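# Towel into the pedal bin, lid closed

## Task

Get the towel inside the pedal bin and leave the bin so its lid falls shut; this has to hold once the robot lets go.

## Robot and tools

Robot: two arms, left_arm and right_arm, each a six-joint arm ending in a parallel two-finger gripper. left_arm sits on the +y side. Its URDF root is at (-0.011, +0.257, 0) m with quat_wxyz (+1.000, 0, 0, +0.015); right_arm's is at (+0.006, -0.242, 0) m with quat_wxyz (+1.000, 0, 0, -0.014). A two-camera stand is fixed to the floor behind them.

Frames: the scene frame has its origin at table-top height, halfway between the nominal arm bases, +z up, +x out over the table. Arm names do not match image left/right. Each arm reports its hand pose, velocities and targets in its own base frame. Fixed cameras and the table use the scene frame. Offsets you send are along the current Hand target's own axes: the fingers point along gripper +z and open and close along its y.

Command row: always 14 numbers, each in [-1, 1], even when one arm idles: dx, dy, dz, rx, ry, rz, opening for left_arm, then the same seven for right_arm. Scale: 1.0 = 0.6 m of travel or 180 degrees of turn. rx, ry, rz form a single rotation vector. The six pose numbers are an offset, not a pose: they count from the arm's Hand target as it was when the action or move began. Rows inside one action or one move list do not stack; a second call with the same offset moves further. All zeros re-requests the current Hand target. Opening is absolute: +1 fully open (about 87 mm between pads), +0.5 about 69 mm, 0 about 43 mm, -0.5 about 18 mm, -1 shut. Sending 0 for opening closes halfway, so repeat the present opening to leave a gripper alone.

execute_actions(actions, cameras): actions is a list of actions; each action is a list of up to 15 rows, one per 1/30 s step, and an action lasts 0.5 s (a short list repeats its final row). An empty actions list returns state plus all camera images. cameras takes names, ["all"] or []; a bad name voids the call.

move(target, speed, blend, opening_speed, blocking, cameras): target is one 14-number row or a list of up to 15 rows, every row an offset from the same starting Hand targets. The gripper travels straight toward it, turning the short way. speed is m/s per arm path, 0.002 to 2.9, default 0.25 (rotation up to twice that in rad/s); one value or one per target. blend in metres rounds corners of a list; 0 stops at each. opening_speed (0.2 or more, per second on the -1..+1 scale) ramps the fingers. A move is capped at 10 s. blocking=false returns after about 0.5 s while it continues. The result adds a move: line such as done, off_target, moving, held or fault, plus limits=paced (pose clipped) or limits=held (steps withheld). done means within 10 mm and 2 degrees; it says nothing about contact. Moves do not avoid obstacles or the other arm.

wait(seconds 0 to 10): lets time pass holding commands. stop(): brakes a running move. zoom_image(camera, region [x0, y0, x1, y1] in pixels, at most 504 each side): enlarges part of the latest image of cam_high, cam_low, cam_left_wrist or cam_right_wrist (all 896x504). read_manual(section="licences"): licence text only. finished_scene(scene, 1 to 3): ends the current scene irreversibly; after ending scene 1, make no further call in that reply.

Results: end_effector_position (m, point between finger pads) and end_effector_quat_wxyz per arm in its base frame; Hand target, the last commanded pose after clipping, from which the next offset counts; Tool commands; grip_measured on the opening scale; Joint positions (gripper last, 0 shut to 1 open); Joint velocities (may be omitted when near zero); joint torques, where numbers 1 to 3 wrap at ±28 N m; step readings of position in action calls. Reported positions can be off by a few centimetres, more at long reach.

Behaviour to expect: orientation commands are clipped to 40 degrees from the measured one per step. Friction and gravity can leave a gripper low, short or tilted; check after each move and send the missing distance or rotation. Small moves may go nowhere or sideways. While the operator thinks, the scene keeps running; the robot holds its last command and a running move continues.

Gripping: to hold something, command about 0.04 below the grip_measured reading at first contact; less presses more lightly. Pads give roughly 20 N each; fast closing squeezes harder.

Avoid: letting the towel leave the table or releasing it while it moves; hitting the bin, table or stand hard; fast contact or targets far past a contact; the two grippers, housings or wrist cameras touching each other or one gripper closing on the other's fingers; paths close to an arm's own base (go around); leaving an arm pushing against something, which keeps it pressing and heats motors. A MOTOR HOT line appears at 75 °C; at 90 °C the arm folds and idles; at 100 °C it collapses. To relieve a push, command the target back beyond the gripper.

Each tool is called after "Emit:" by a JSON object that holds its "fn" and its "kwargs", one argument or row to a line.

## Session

Emit:
{"fn": "execute_actions", "kwargs": {
  "actions": []
}}

Emit:
{"fn": "zoom_image", "kwargs": {
  "camera": "cam_high",
  "region": [300, 100, 650, 480]
}}

Scene clock: 0.00 s.
left_arm: end_effector_position=(+0.3740, +0.0338, +0.0848) grip_measured=+0.976 end_effector_quat_wxyz=(+0.667, -0.108, +0.734, +0.068) | right_arm: end_effector_position=(+0.3641, -0.0145, +0.0585) grip_measured=+1.000 end_effector_quat_wxyz=(+0.631, +0.037, +0.774, -0.033)
Joint positions: left_arm=[-0.03 1.579 0.231 1.242 -0.276 -0.072 0.988] | right_arm=[0.01 1.572 0.207 1.161 0.108 0.018 1]
Joint velocities: within noise
Joint torques (N m): no reading
Heat: left arm: 36 °C; right arm: 34 °C.
Hand target: left_arm +0.3742, +0.0338, +0.0842; +0.665, -0.107, +0.736, +0.069 | right_arm +0.3680, -0.0145, +0.0663; +0.640, +0.037, +0.766, -0.033
Tool commands: left_gripper/opening=+1.0 right_gripper/opening=+1.0

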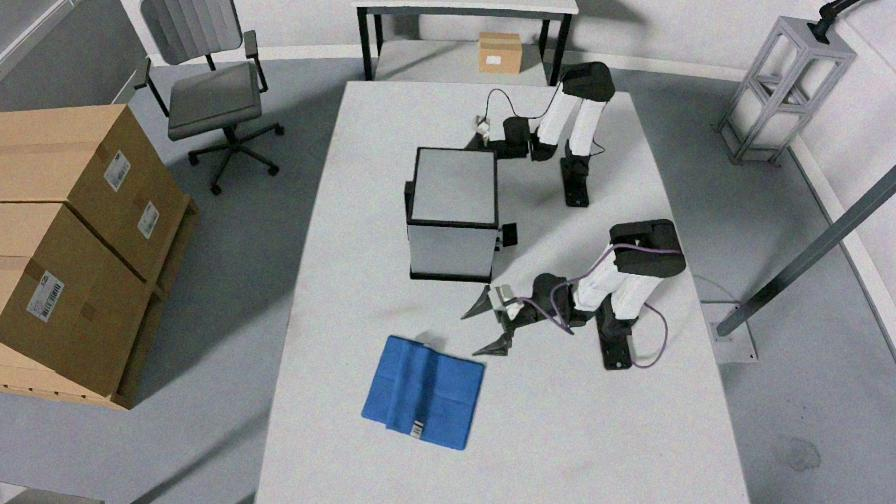

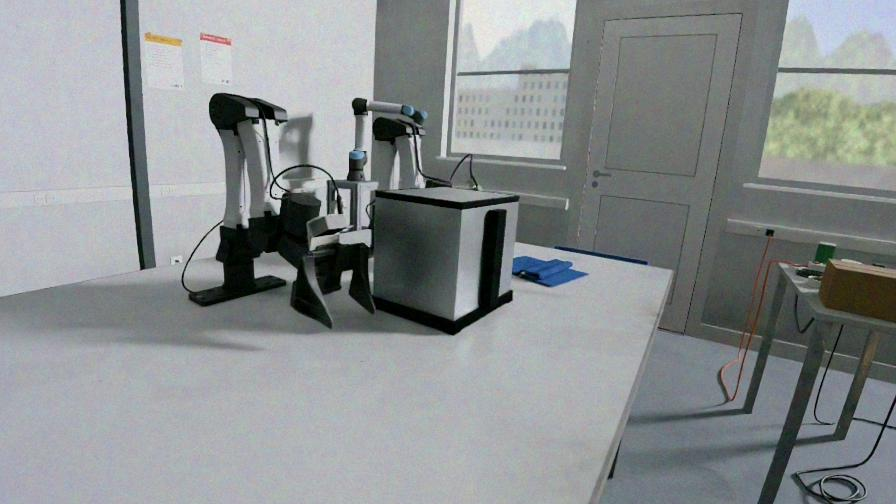

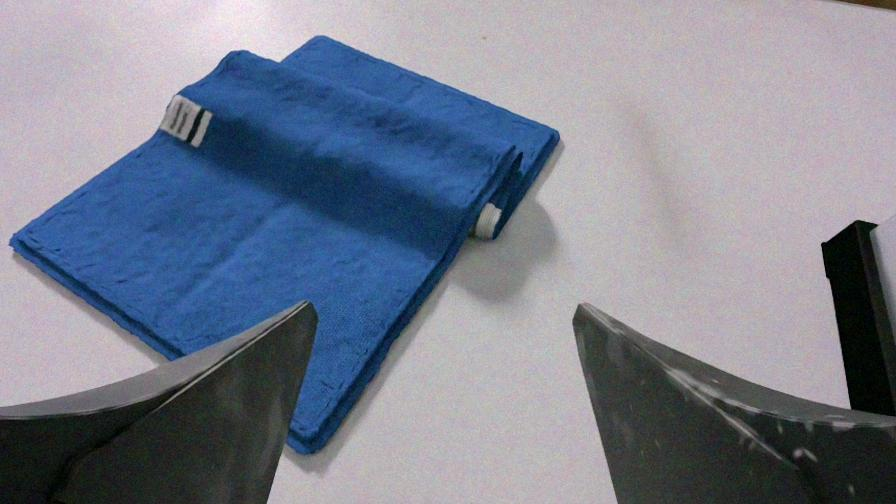

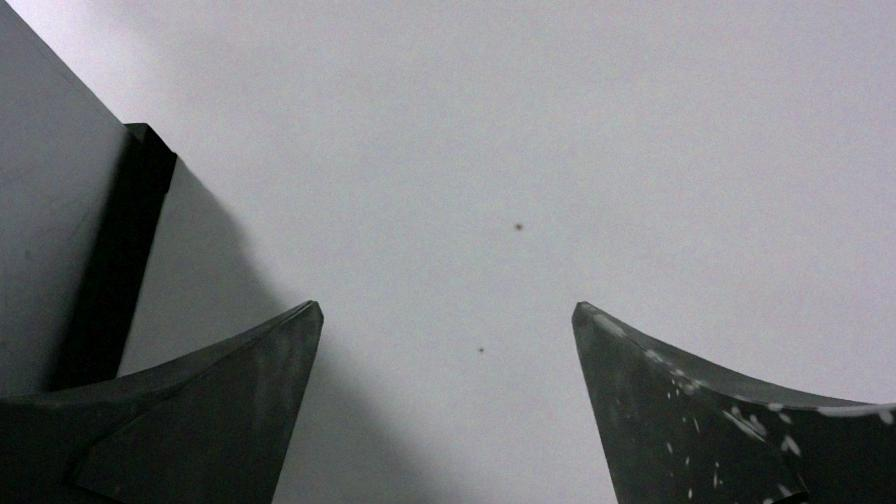

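Scaled by 1.326 from the camera's 896x504 image, which has a finer 1280x720 frame.

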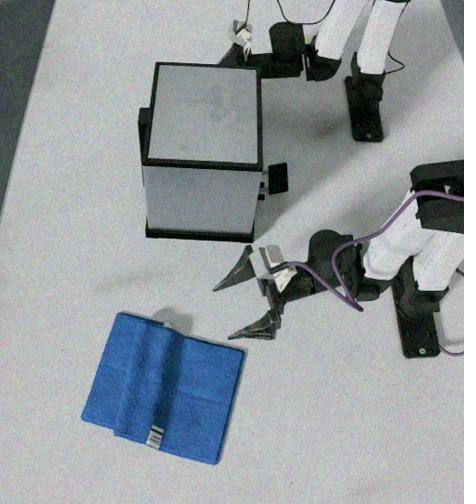

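Emit:
{"fn": "move", "kwargs": {
  "target": [
    [-0.09,0.097,0.234,0.371,0.359,0.428,1,-0.417,-0.028,-0.255,-0.03,0.138,-0.011,-1],
    [-0.09,0.097,0.234,0.371,0.359,0.428,1,-0.387,0.358,-0.433,-0.159,0.134,-0.065,-1],
    [0.089,0.104,0.254,0.371,0.359,0.428,1,-0.005,0.4,-0.298,-0.159,0.134,-0.065,-1]
  ],
  "speed": [0.4,0.35,0.2],
  "blend": [0.03,0.01,0],
  "cameras": ["cam_left_wrist","cam_right_wrist"]
}}

Scene clock: 31.50 s.
left_arm: end_effector_position=(+0.5024, +0.1287, +0.0239) grip_measured=+0.976 end_effector_quat_wxyz=(+0.009, +0.645, +0.764, +0.010) | right_arm: end_effector_position=(+0.2148, +0.2397, +0.1009) grip_measured=-0.964 end_effector_quat_wxyz=(+0.449, -0.191, +0.867, +0.098)
Joint positions: left_arm=[0.171 2.776 2.799 -1.567 0.002 1.574 0.988] | right_arm=[1.06 1.185 0.65 -0.184 0.502 0.395 0.018]
Joint torques (N m): left_arm=[-0.12 -12.83 7.23 0.24 0.09 -0.11] | right_arm=[-0.91 -3.22 6.93 1.56 0.15 -0.12]
Heat: left arm: 38 °C; right arm: 36 °C.
Hand target: left_arm +0.5005, +0.1278, +0.0125; +0.000, +0.643, +0.766, -0.001 | right_arm +0.2172, +0.2419, +0.1005; +0.451, -0.192, +0.866, +0.101
Off the commanded pose: left_arm 0.012 m, 2 deg | right_arm 0.003 m, 0 deg.
move: off_target (left_arm)
Images, in order (width x height): cam_left_wrist 896x504, cam_right_wrist 896x504.

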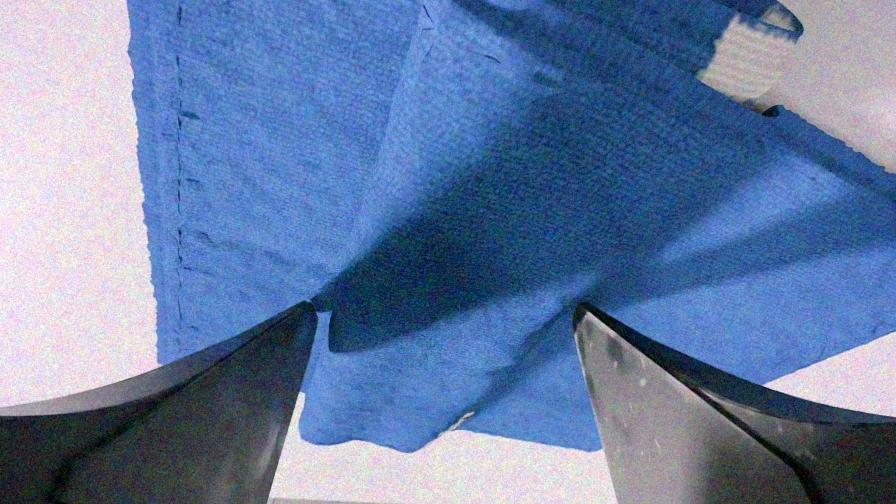

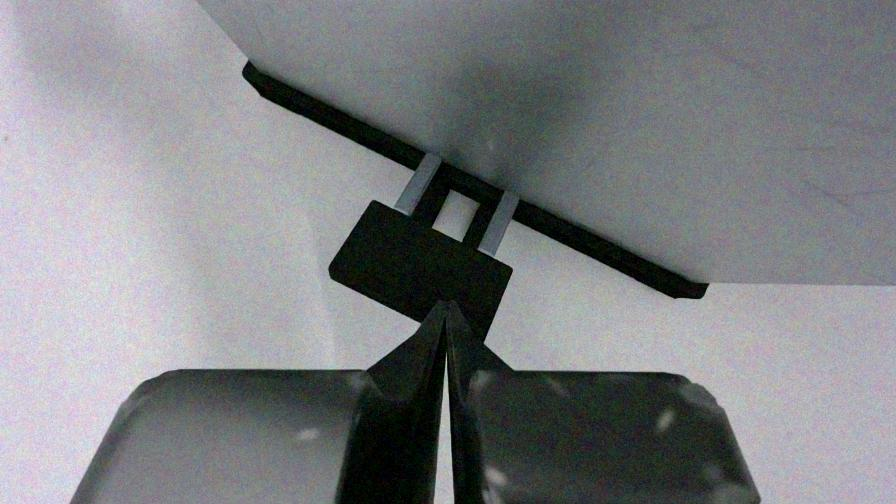

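Emit:
{"fn": "move", "kwargs": {
  "target": [
    [0,0,0.02,0,0,0,1,0,0,0,0,0,0,-1],
    [0,0,0.02,0,0,0,-1,0,0,0,0,0,0,-1],
    [0,0,-0.313,0,0,0,-1,0.137,0,0.095,0,0,0,-1]
  ],
  "speed": [0.05,0.1,0.15],
  "opening_speed": 1.5,
  "cameras": ["cam_high","cam_low","cam_left_wrist"]
}}

Scene clock: 43.87 s.
left_arm: end_effector_position=(+0.5040, +0.1306, +0.1810) grip_measured=-0.499 end_effector_quat_wxyz=(+0.098, +0.648, +0.744, +0.131) | right_arm: end_effector_position=(+0.2334, +0.2553, +0.0400) grip_measured=-0.965 end_effector_quat_wxyz=(+0.504, -0.154, +0.840, +0.129)
Joint positions: left_arm=[0.168 2.455 2.78 -1.567 -0.015 1.605 0.251] | right_arm=[1.058 1.43 0.408 0.456 0.548 0.389 0.018]
Joint torques (N m): left_arm=[-0.72 -16.98 6.71 0.71 -0.04 0.04] | right_arm=[-0.57 -1.43 3.22 0.75 -0.34 -0.03]
Heat: left arm: 44 °C; right arm: 38 °C.
Hand target: left_arm +0.5008, +0.1280, +0.2003; +0.000, +0.643, +0.766, -0.001 | right_arm +0.2168, +0.2418, +0.0005; +0.451, -0.192, +0.866, +0.101
Off the commanded pose: left_arm 0.020 m, 19 deg | right_arm 0.045 m, 9 deg.
joint sent to its limit (left arm) — joint 4 (wrist pitch), lower limit. The joint targets are off in orientation, not in position.
move: off_target (left_arm, right_arm); target 2's new opening was sent with left_arm's hand 0.019 m and 1 deg from that target
Images, in order (width x height): cam_high 896x504, cam_low 896x504, cam_left_wrist 896x504.

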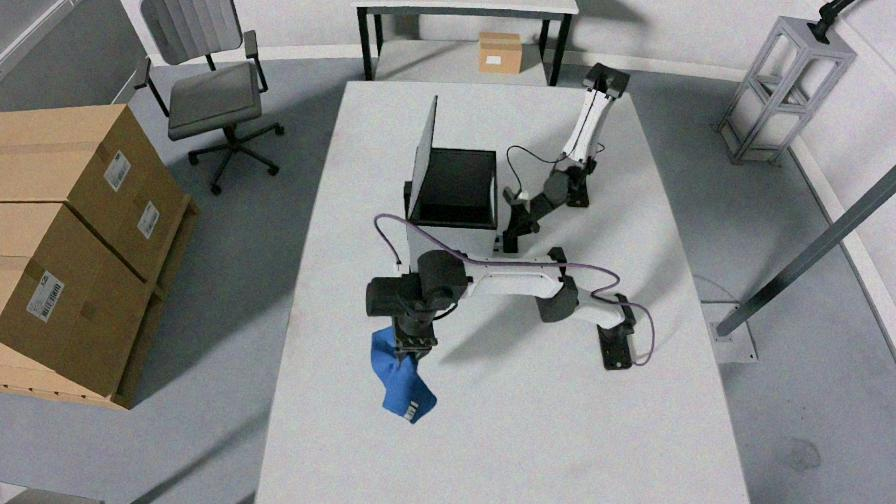

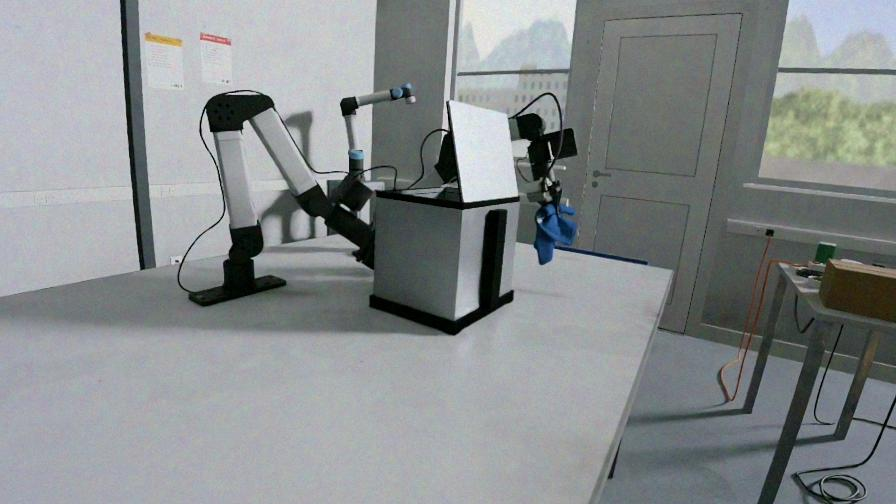

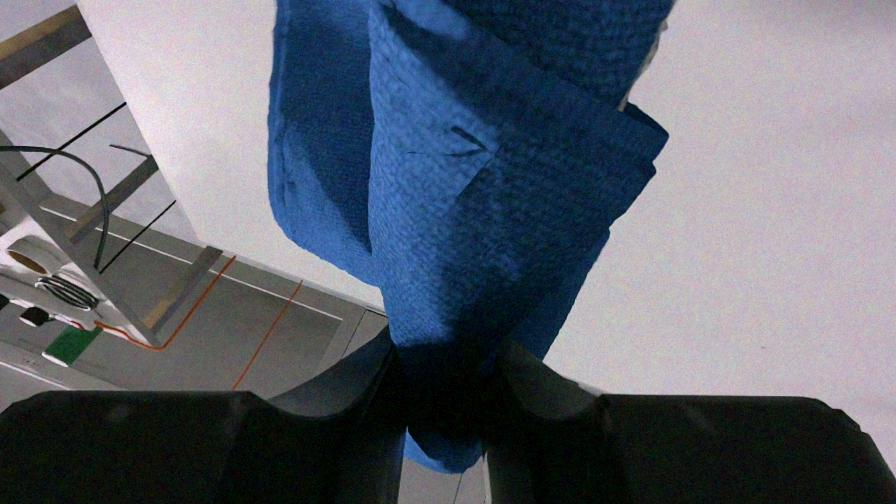

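Emit:
{"fn": "move", "kwargs": {
  "target": [
    [-0.023,-0.141,-0.333,-0.340,-0.312,-0.443,-1,0,0,0,0,0,0,-1],
    [-0.342,-0.248,-0.4,-0.247,-0.36,-0.321,-1,0,0,0,0,0,0,-1],
    [-0.633,-0.329,-0.4,-0.153,-0.397,-0.199,-1,0,0,0,0,0,0,-1]
  ],
  "speed": [0.5,0.25,0.25],
  "blend": [0.04,0.04,0],
  "cameras": ["cam_high","cam_left_wrist"]
}}

Scene clock: 53.40 s.
left_arm: end_effector_position=(+0.3721, -0.2769, +0.4413) grip_measured=-0.503 end_effector_quat_wxyz=(+0.579, +0.250, +0.750, -0.197) | right_arm: end_effector_position=(+0.2334, +0.2553, +0.0400) grip_measured=-0.965 end_effector_quat_wxyz=(+0.504, -0.154, +0.840, +0.129)
Joint positions: left_arm=[-0.634 1.664 2.153 -0.743 0.014 -0.002 0.249] | right_arm=[1.058 1.43 0.408 0.456 0.548 0.389 0.018]
Joint torques (N m): left_arm=[-0.1 -6.5 7.57 1.89 0.14 0.03] | right_arm=[-0.57 -1.43 3.19 0.76 -0.35 -0.03]
Heat: left arm: 45 °C; right arm: 37 °C.
Hand target: left_arm +0.3722, -0.2799, +0.4409; +0.576, +0.257, +0.750, -0.198 | right_arm +0.2168, +0.2418, +0.0004; +0.451, -0.192, +0.866, +0.101
Off the commanded pose: left_arm 0.003 m, 1 deg | right_arm 0.045 m, 9 deg.
move: off_target (right_arm)
Images, in order (width x height): cam_high 896x504, cam_left_wrist 896x504.

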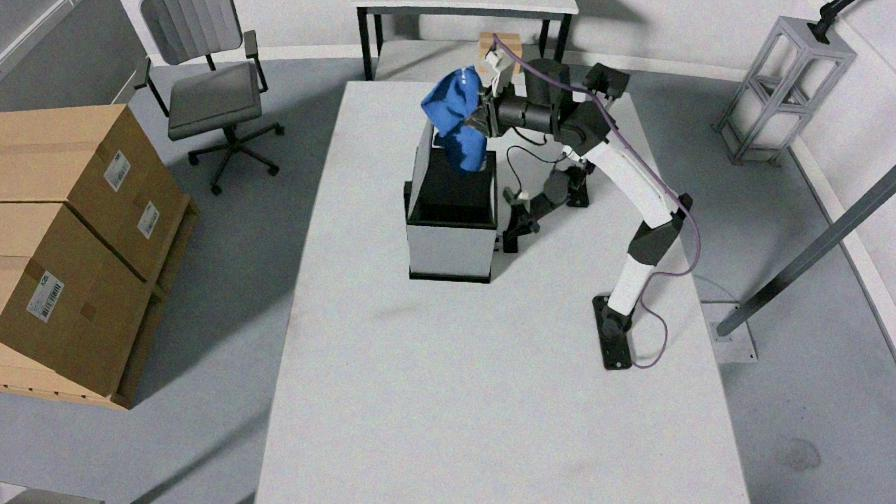

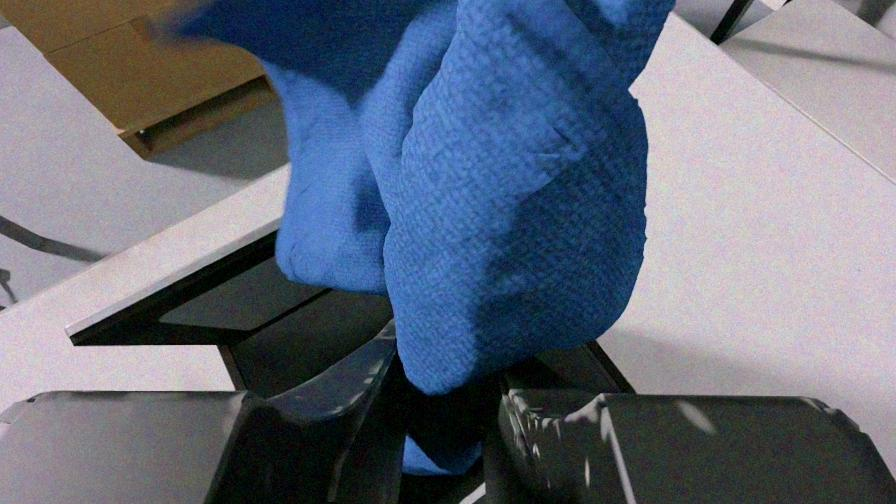

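Emit:
{"fn": "move", "kwargs": {
  "target": [
    [0.124,0.028,-0.07,0,0.222,0,-1,0,0,0,0,0,0,-1],
    [0.318,0.02,0.043,0,0.25,0,-1,0,0,0,0,0,0,-1]
  ],
  "speed": 0.2,
  "blend": [0.015,0],
  "cameras": ["cam_high","cam_low","cam_left_wrist"]
}}

Scene clock: 65.77 s.
left_arm: end_effector_position=(+0.3691, -0.2571, +0.2606) grip_measured=-0.516 end_effector_quat_wxyz=(+0.269, +0.309, +0.908, -0.090) | right_arm: end_effector_position=(+0.2335, +0.2558, +0.0399) grip_measured=-0.965 end_effector_quat_wxyz=(+0.504, -0.154, +0.840, +0.130)
Joint positions: left_arm=[-0.603 2.056 2.43 -1.371 0.025 0.047 0.242] | right_arm=[1.058 1.433 0.408 0.46 0.547 0.389 0.018]
Joint torques (N m): left_arm=[-0.73 -11.19 3.67 1.11 0.05 -0.07] | right_arm=[-0.58 -1.59 3.19 0.73 -0.33 -0.03]
Heat: left arm: 44 °C; right arm: 36 °C.
Hand target: left_arm +0.3604, -0.2558, +0.2500; +0.246, +0.313, +0.913, -0.085 | right_arm +0.2168, +0.2418, +0.0005; +0.451, -0.192, +0.866, +0.101
Off the commanded pose: left_arm 0.014 m, 3 deg | right_arm 0.045 m, 9 deg.
elbow stopped short (left arm): the move would have taken joint 3 (elbow) straighter than the controller allows.
move: off_target (left_arm, right_arm)
Images, in order (width x height): cam_high 896x504, cam_low 896x504, cam_left_wrist 896x504.

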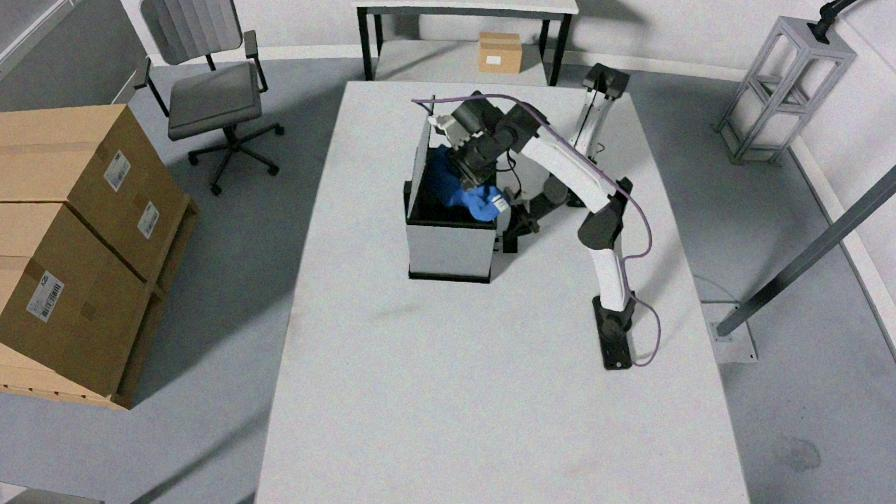

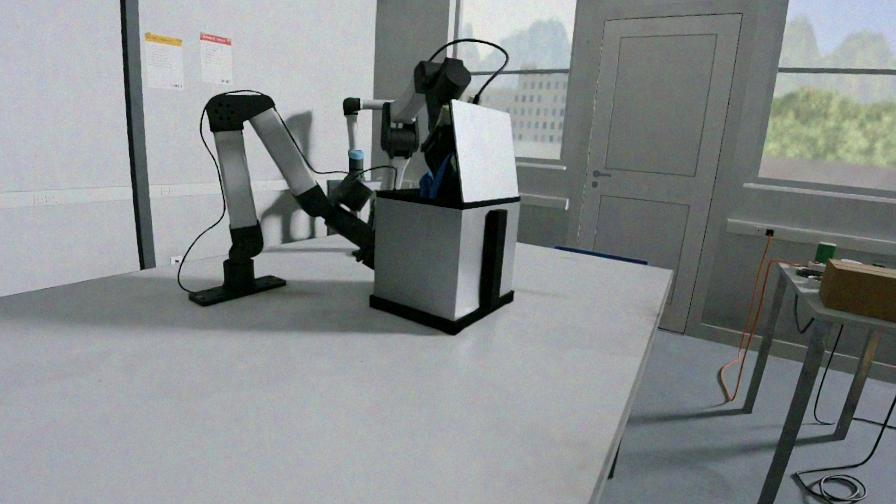

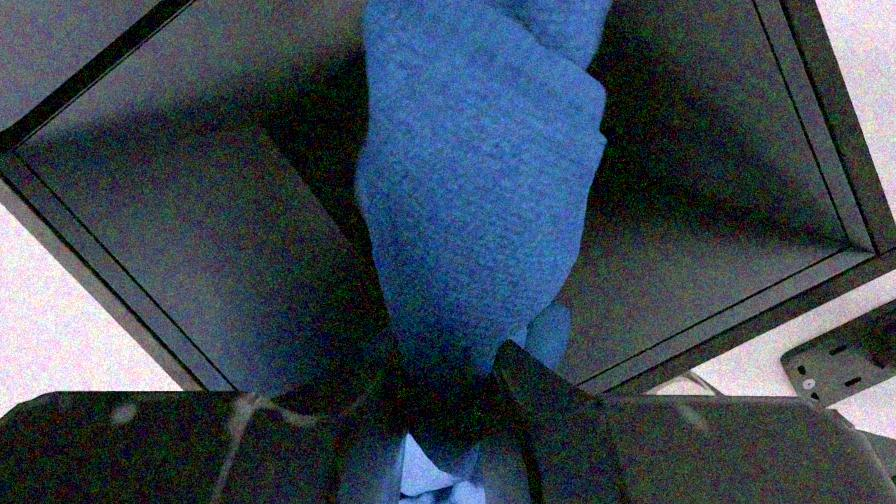

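Emit:
{"fn": "zoom_image", "kwargs": {
  "camera": "cam_high",
  "region": [395, 90, 545, 240]
}}

Scaled by 3.360 from the camera's 896x504 image, which has a finer 1280x720 frame.

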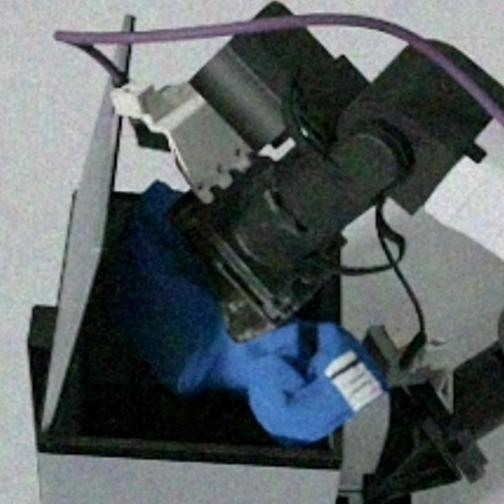

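Emit:
{"fn": "move", "kwargs": {
  "target": [
    [-0.121,-0.003,-0.142,0,-0.083,0,-1,0,0,0,0,0,0,-1],
    [-0.18,-0.023,-0.107,0,-0.083,0,-1,0,0,0,0,0,0,-1],
    [-0.031,-0.023,0.153,0,-0.083,0,-1,0,0,0,0,0,0,-1]
  ],
  "speed": 0.18,
  "blend": [0.015,0.015,0],
  "cameras": ["cam_high","cam_left_wrist"]
}}

Emit:
{"fn": "zoom_image", "kwargs": {
  "camera": "cam_high",
  "region": [395, 90, 545, 240]
}}

Scene clock: 78.77 s.
left_arm: end_effector_position=(+0.4112, -0.3292, +0.2654) grip_measured=-0.516 end_effector_quat_wxyz=(+0.471, +0.306, +0.810, -0.169) | right_arm: end_effector_position=(+0.2354, +0.2568, +0.0423) grip_measured=-0.965 end_effector_quat_wxyz=(+0.510, -0.150, +0.837, +0.131)
Joint positions: left_arm=[-0.667 1.822 1.809 -0.51 0.033 0.036 0.242] | right_arm=[1.058 1.435 0.408 0.475 0.555 0.388 0.018]
Joint torques (N m): left_arm=[1.63 -4.41 2.82 0.43 -0.26 -0.32] | right_arm=[-0.59 -1.92 3.08 0.58 -0.42 -0.02]
Heat: left arm: 44 °C; right arm: 36 °C.
Hand target: left_arm +0.4010, -0.3048, +0.1799; +0.362, +0.299, +0.874, -0.125 | right_arm +0.2167, +0.2418, +0.0004; +0.451, -0.192, +0.866, +0.101
Off the commanded pose: left_arm 0.089 m, 15 deg | right_arm 0.048 m, 10 deg.
elbow stopped short (left arm): the move would have taken joint 3 (elbow) straighter than the controller allows.
move: off_target (left_arm, right_arm)
Images, in order (width x height): cam_high 896x504, cam_left_wrist 896x504.

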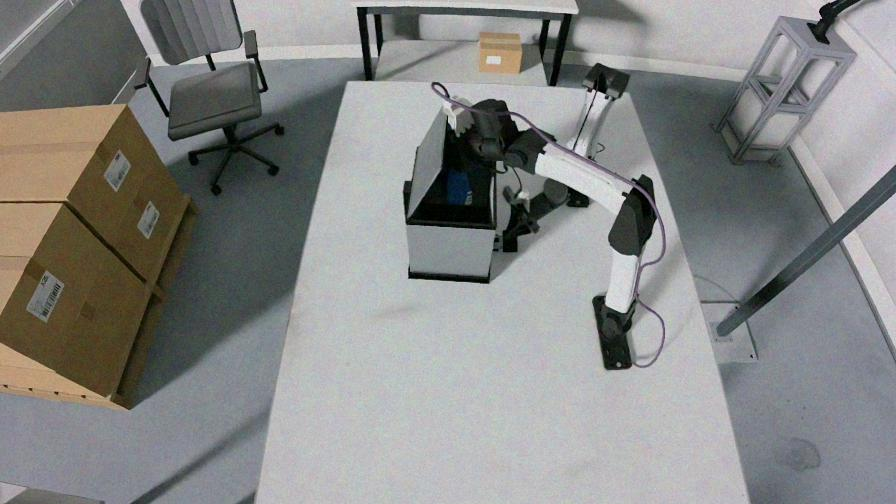

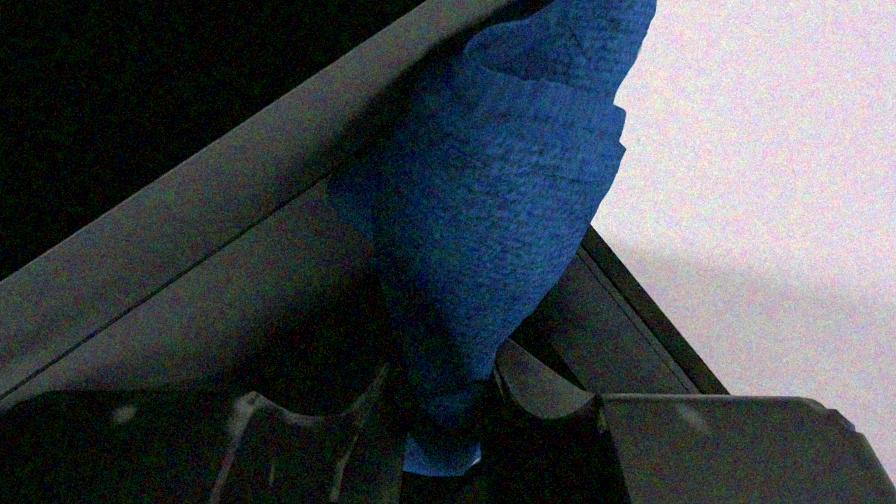

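Scaled by 3.360 from the camera's 896x504 image, which has a finer 1280x720 frame.

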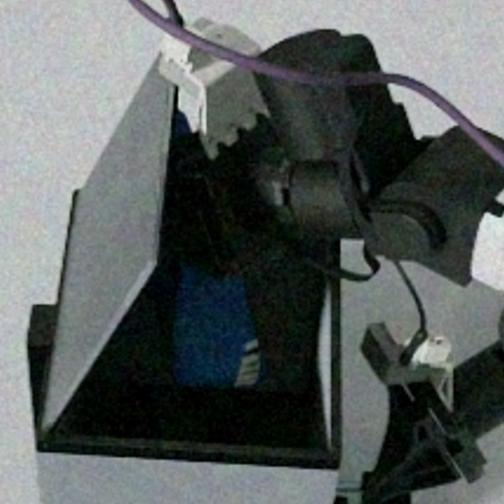

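Emit:
{"fn": "move", "kwargs": {
  "target": [
    [-0.112,0.002,-0.147,0,0,0,-1,0,0,0,0,0,0,-1],
    [-0.033,0.011,-0.108,0,0.04,0,-1,0,0,0,0,0,0,-1]
  ],
  "speed": 0.12,
  "cameras": ["cam_high","cam_low","cam_left_wrist"]
}}

Emit:
{"fn": "zoom_image", "kwargs": {
  "camera": "cam_high",
  "region": [395, 90, 545, 240]
}}

Scene clock: 88.60 s.
left_arm: end_effector_position=(+0.3857, -0.2912, +0.2511) grip_measured=-0.516 end_effector_quat_wxyz=(+0.331, +0.312, +0.883, -0.115) | right_arm: end_effector_position=(+0.2342, +0.2578, +0.0399) grip_measured=-0.965 end_effector_quat_wxyz=(+0.506, -0.153, +0.838, +0.133)
Joint positions: left_arm=[-0.641 1.977 2.192 -1.07 0.022 0.029 0.242] | right_arm=[1.057 1.441 0.408 0.476 0.544 0.388 0.018]
Joint torques (N m): left_arm=[1.13 -11.75 4.29 1.17 0.02 -0.1] | right_arm=[-0.58 -2.17 3.18 0.6 -0.31 -0.03]
Heat: left arm: 44 °C; right arm: 36 °C.
Hand target: left_arm +0.3799, -0.2800, +0.2396; +0.306, +0.307, +0.895, -0.106 | right_arm +0.2168, +0.2418, +0.0005; +0.451, -0.191, +0.866, +0.101
Off the commanded pose: left_arm 0.017 m, 3 deg | right_arm 0.046 m, 9 deg.
move: off_target (left_arm, right_arm)
Images, in order (width x height): cam_high 896x504, cam_low 896x504, cam_left_wrist 896x504.

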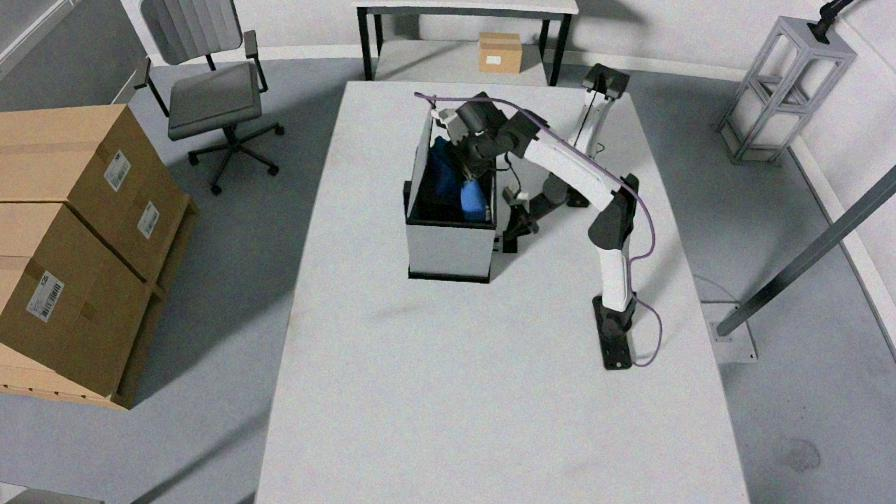

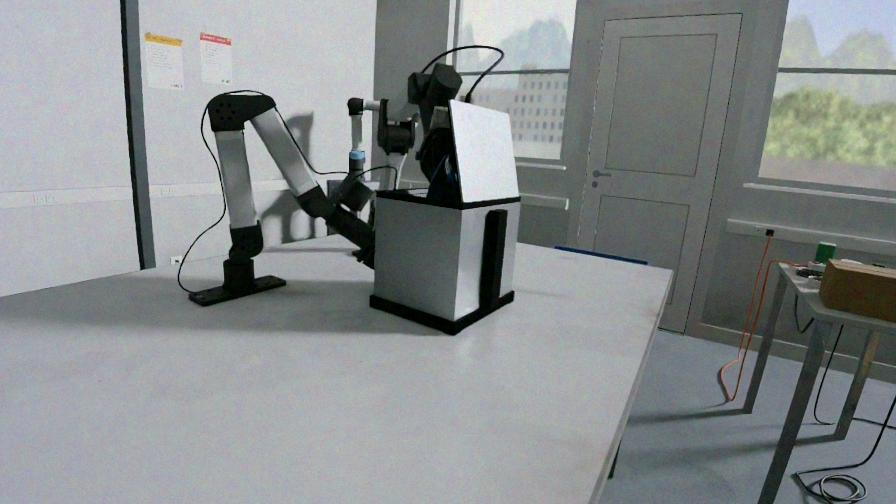

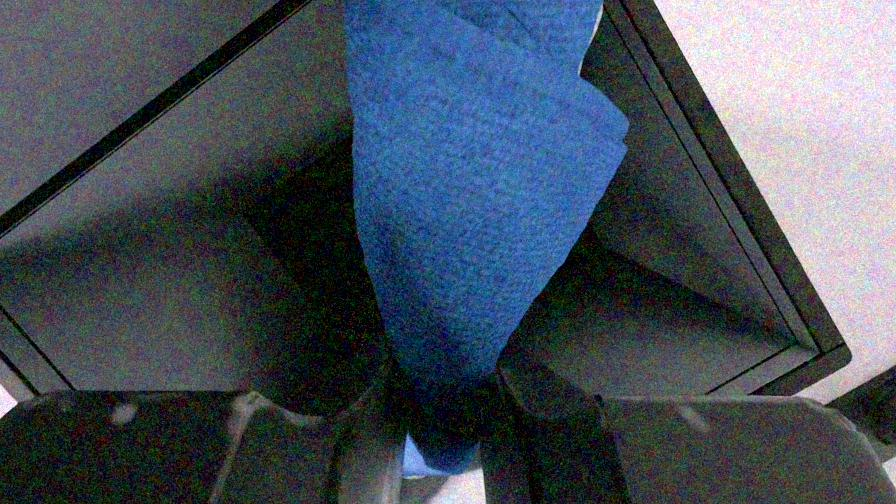

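Scaled by 3.360 from the camera's 896x504 image, which has a finer 1280x720 frame.

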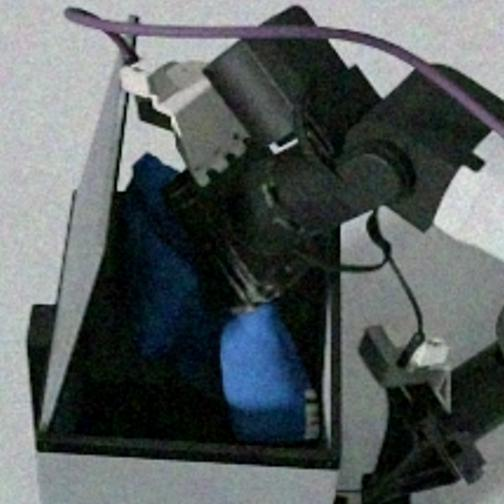

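Emit:
{"fn": "move", "kwargs": {
  "target": [
    [0.06,0.014,0.017,0,0,0,-1,0,0,0,0,0,0,-1],
    [0.06,0.014,0.017,0,0,0,0.7,0,0,0,0,0,0,-1],
    [-0.109,0.019,-0.232,0,0,0,0.7,0,0,0,0,0,0,-1]
  ],
  "speed": [0.1,0.1,0.2],
  "opening_speed": 1.5,
  "cameras": ["cam_high","cam_left_wrist"]
}}

Scene clock: 100.77 s.
left_arm: end_effector_position=(+0.3665, -0.2535, +0.3862) grip_measured=+0.700 end_effector_quat_wxyz=(+0.434, +0.288, +0.843, -0.137) | right_arm: end_effector_position=(+0.2343, +0.2579, +0.0401) grip_measured=-0.965 end_effector_quat_wxyz=(+0.506, -0.153, +0.838, +0.133)
Joint positions: left_arm=[-0.598 2.051 2.859 -1.434 0.03 0.047 0.85] | right_arm=[1.057 1.441 0.408 0.477 0.544 0.388 0.018]
Joint torques (N m): left_arm=[0.35 -10.63 4.96 1.59 0.19 -0.07] | right_arm=[-0.59 -2.17 3.17 0.6 -0.31 -0.03]
Heat: left arm: 45 °C; right arm: 36 °C.
Hand target: left_arm +0.3605, -0.2501, +0.3897; +0.307, +0.307, +0.895, -0.106 | right_arm +0.2168, +0.2418, +0.0005; +0.451, -0.192, +0.866, +0.101
Off the commanded pose: left_arm 0.008 m, 16 deg | right_arm 0.046 m, 9 deg.
elbow stopped short (left arm): the move would have taken joint 3 (elbow) straighter than the controller allows.
move: off_target (left_arm, right_arm)
Images, in order (width x height): cam_high 896x504, cam_left_wrist 896x504.

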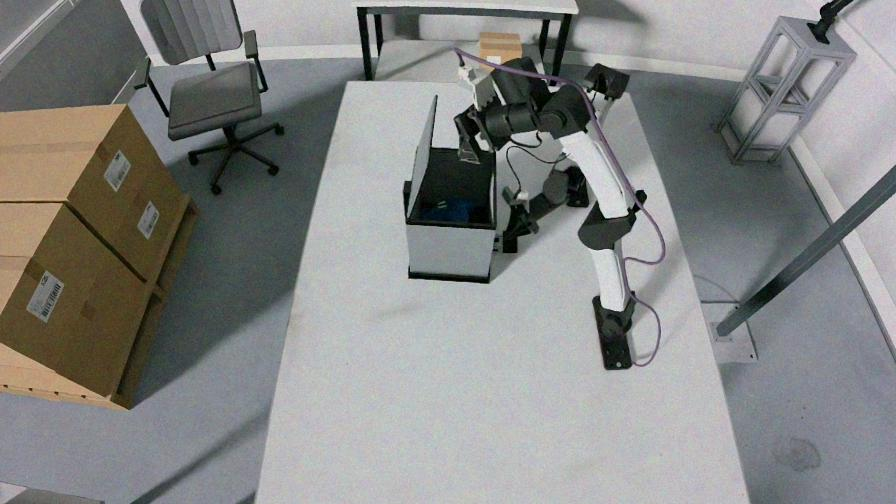

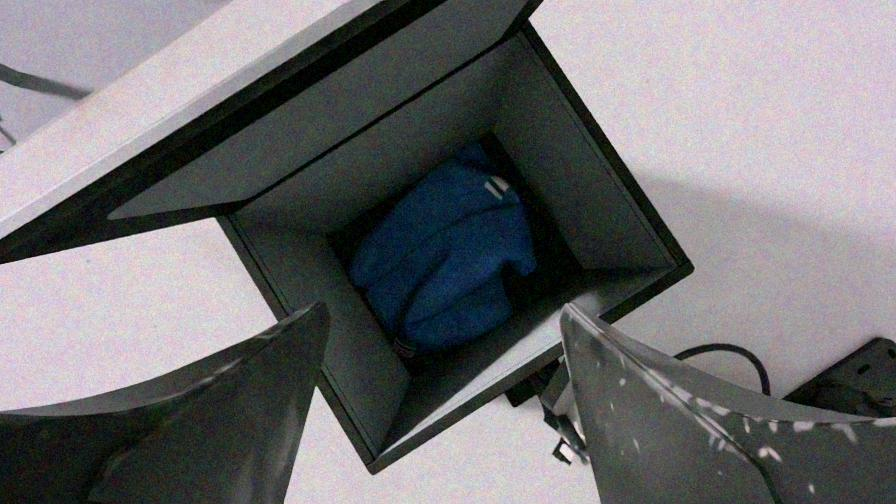

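Emit:
{"fn": "move", "kwargs": {
  "target": [
    [0.234,0.14,-0.289,0,0,0,0.7,0,0,0,0,0,0,-1],
    [0.234,0.14,-0.289,0,0,0,0.7,-0.18,0.02,-0.18,0,0,0,-1]
  ],
  "speed": [0.35,0.08],
  "cameras": ["cam_high"]
}}

Scene clock: 114.43 s.
left_arm: end_effector_position=(+0.2431, -0.0510, +0.4455) grip_measured=+0.700 end_effector_quat_wxyz=(+0.491, +0.264, +0.828, -0.070) | right_arm: end_effector_position=(+0.1864, +0.2363, +0.1363) grip_measured=-0.965 end_effector_quat_wxyz=(+0.439, -0.201, +0.871, +0.088)
Joint positions: left_arm=[-0.006 1.399 2.382 -1.562 0.378 0.404 0.85] | right_arm=[1.17 1.112 0.782 -0.463 0.575 0.476 0.018]
Joint torques (N m): left_arm=[0.77 -2.07 2.92 1.55 0.28 0.02] | right_arm=[0.18 -4.48 9.77 1.24 0.38 0.02]
Heat: left arm: 44 °C; right arm: 36 °C.
Hand target: left_arm +0.2406, -0.0504, +0.4404; +0.307, +0.307, +0.895, -0.106 | right_arm +0.1877, +0.2412, +0.1509; +0.451, -0.191, +0.866, +0.101
Off the commanded pose: left_arm 0.006 m, 23 deg | right_arm 0.016 m, 2 deg.
joint sent to its limit (left arm) — joint 4 (wrist pitch), lower limit. The joint targets are off in orientation, not in position.
move: off_target (left_arm, right_arm)
Images, in order (width x height): cam_high 896x504.

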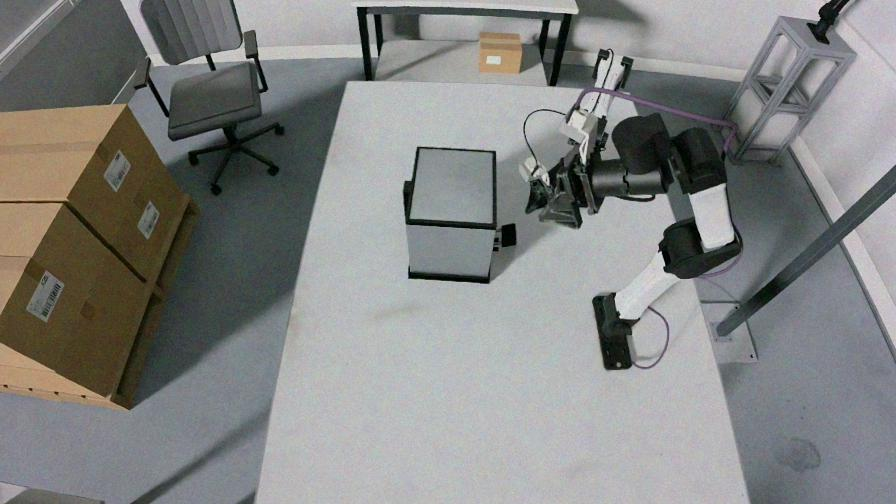

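Emit:
{"fn": "finished_scene", "kwargs": {
  "scene": 3
}}

The scene is finished: the task was done.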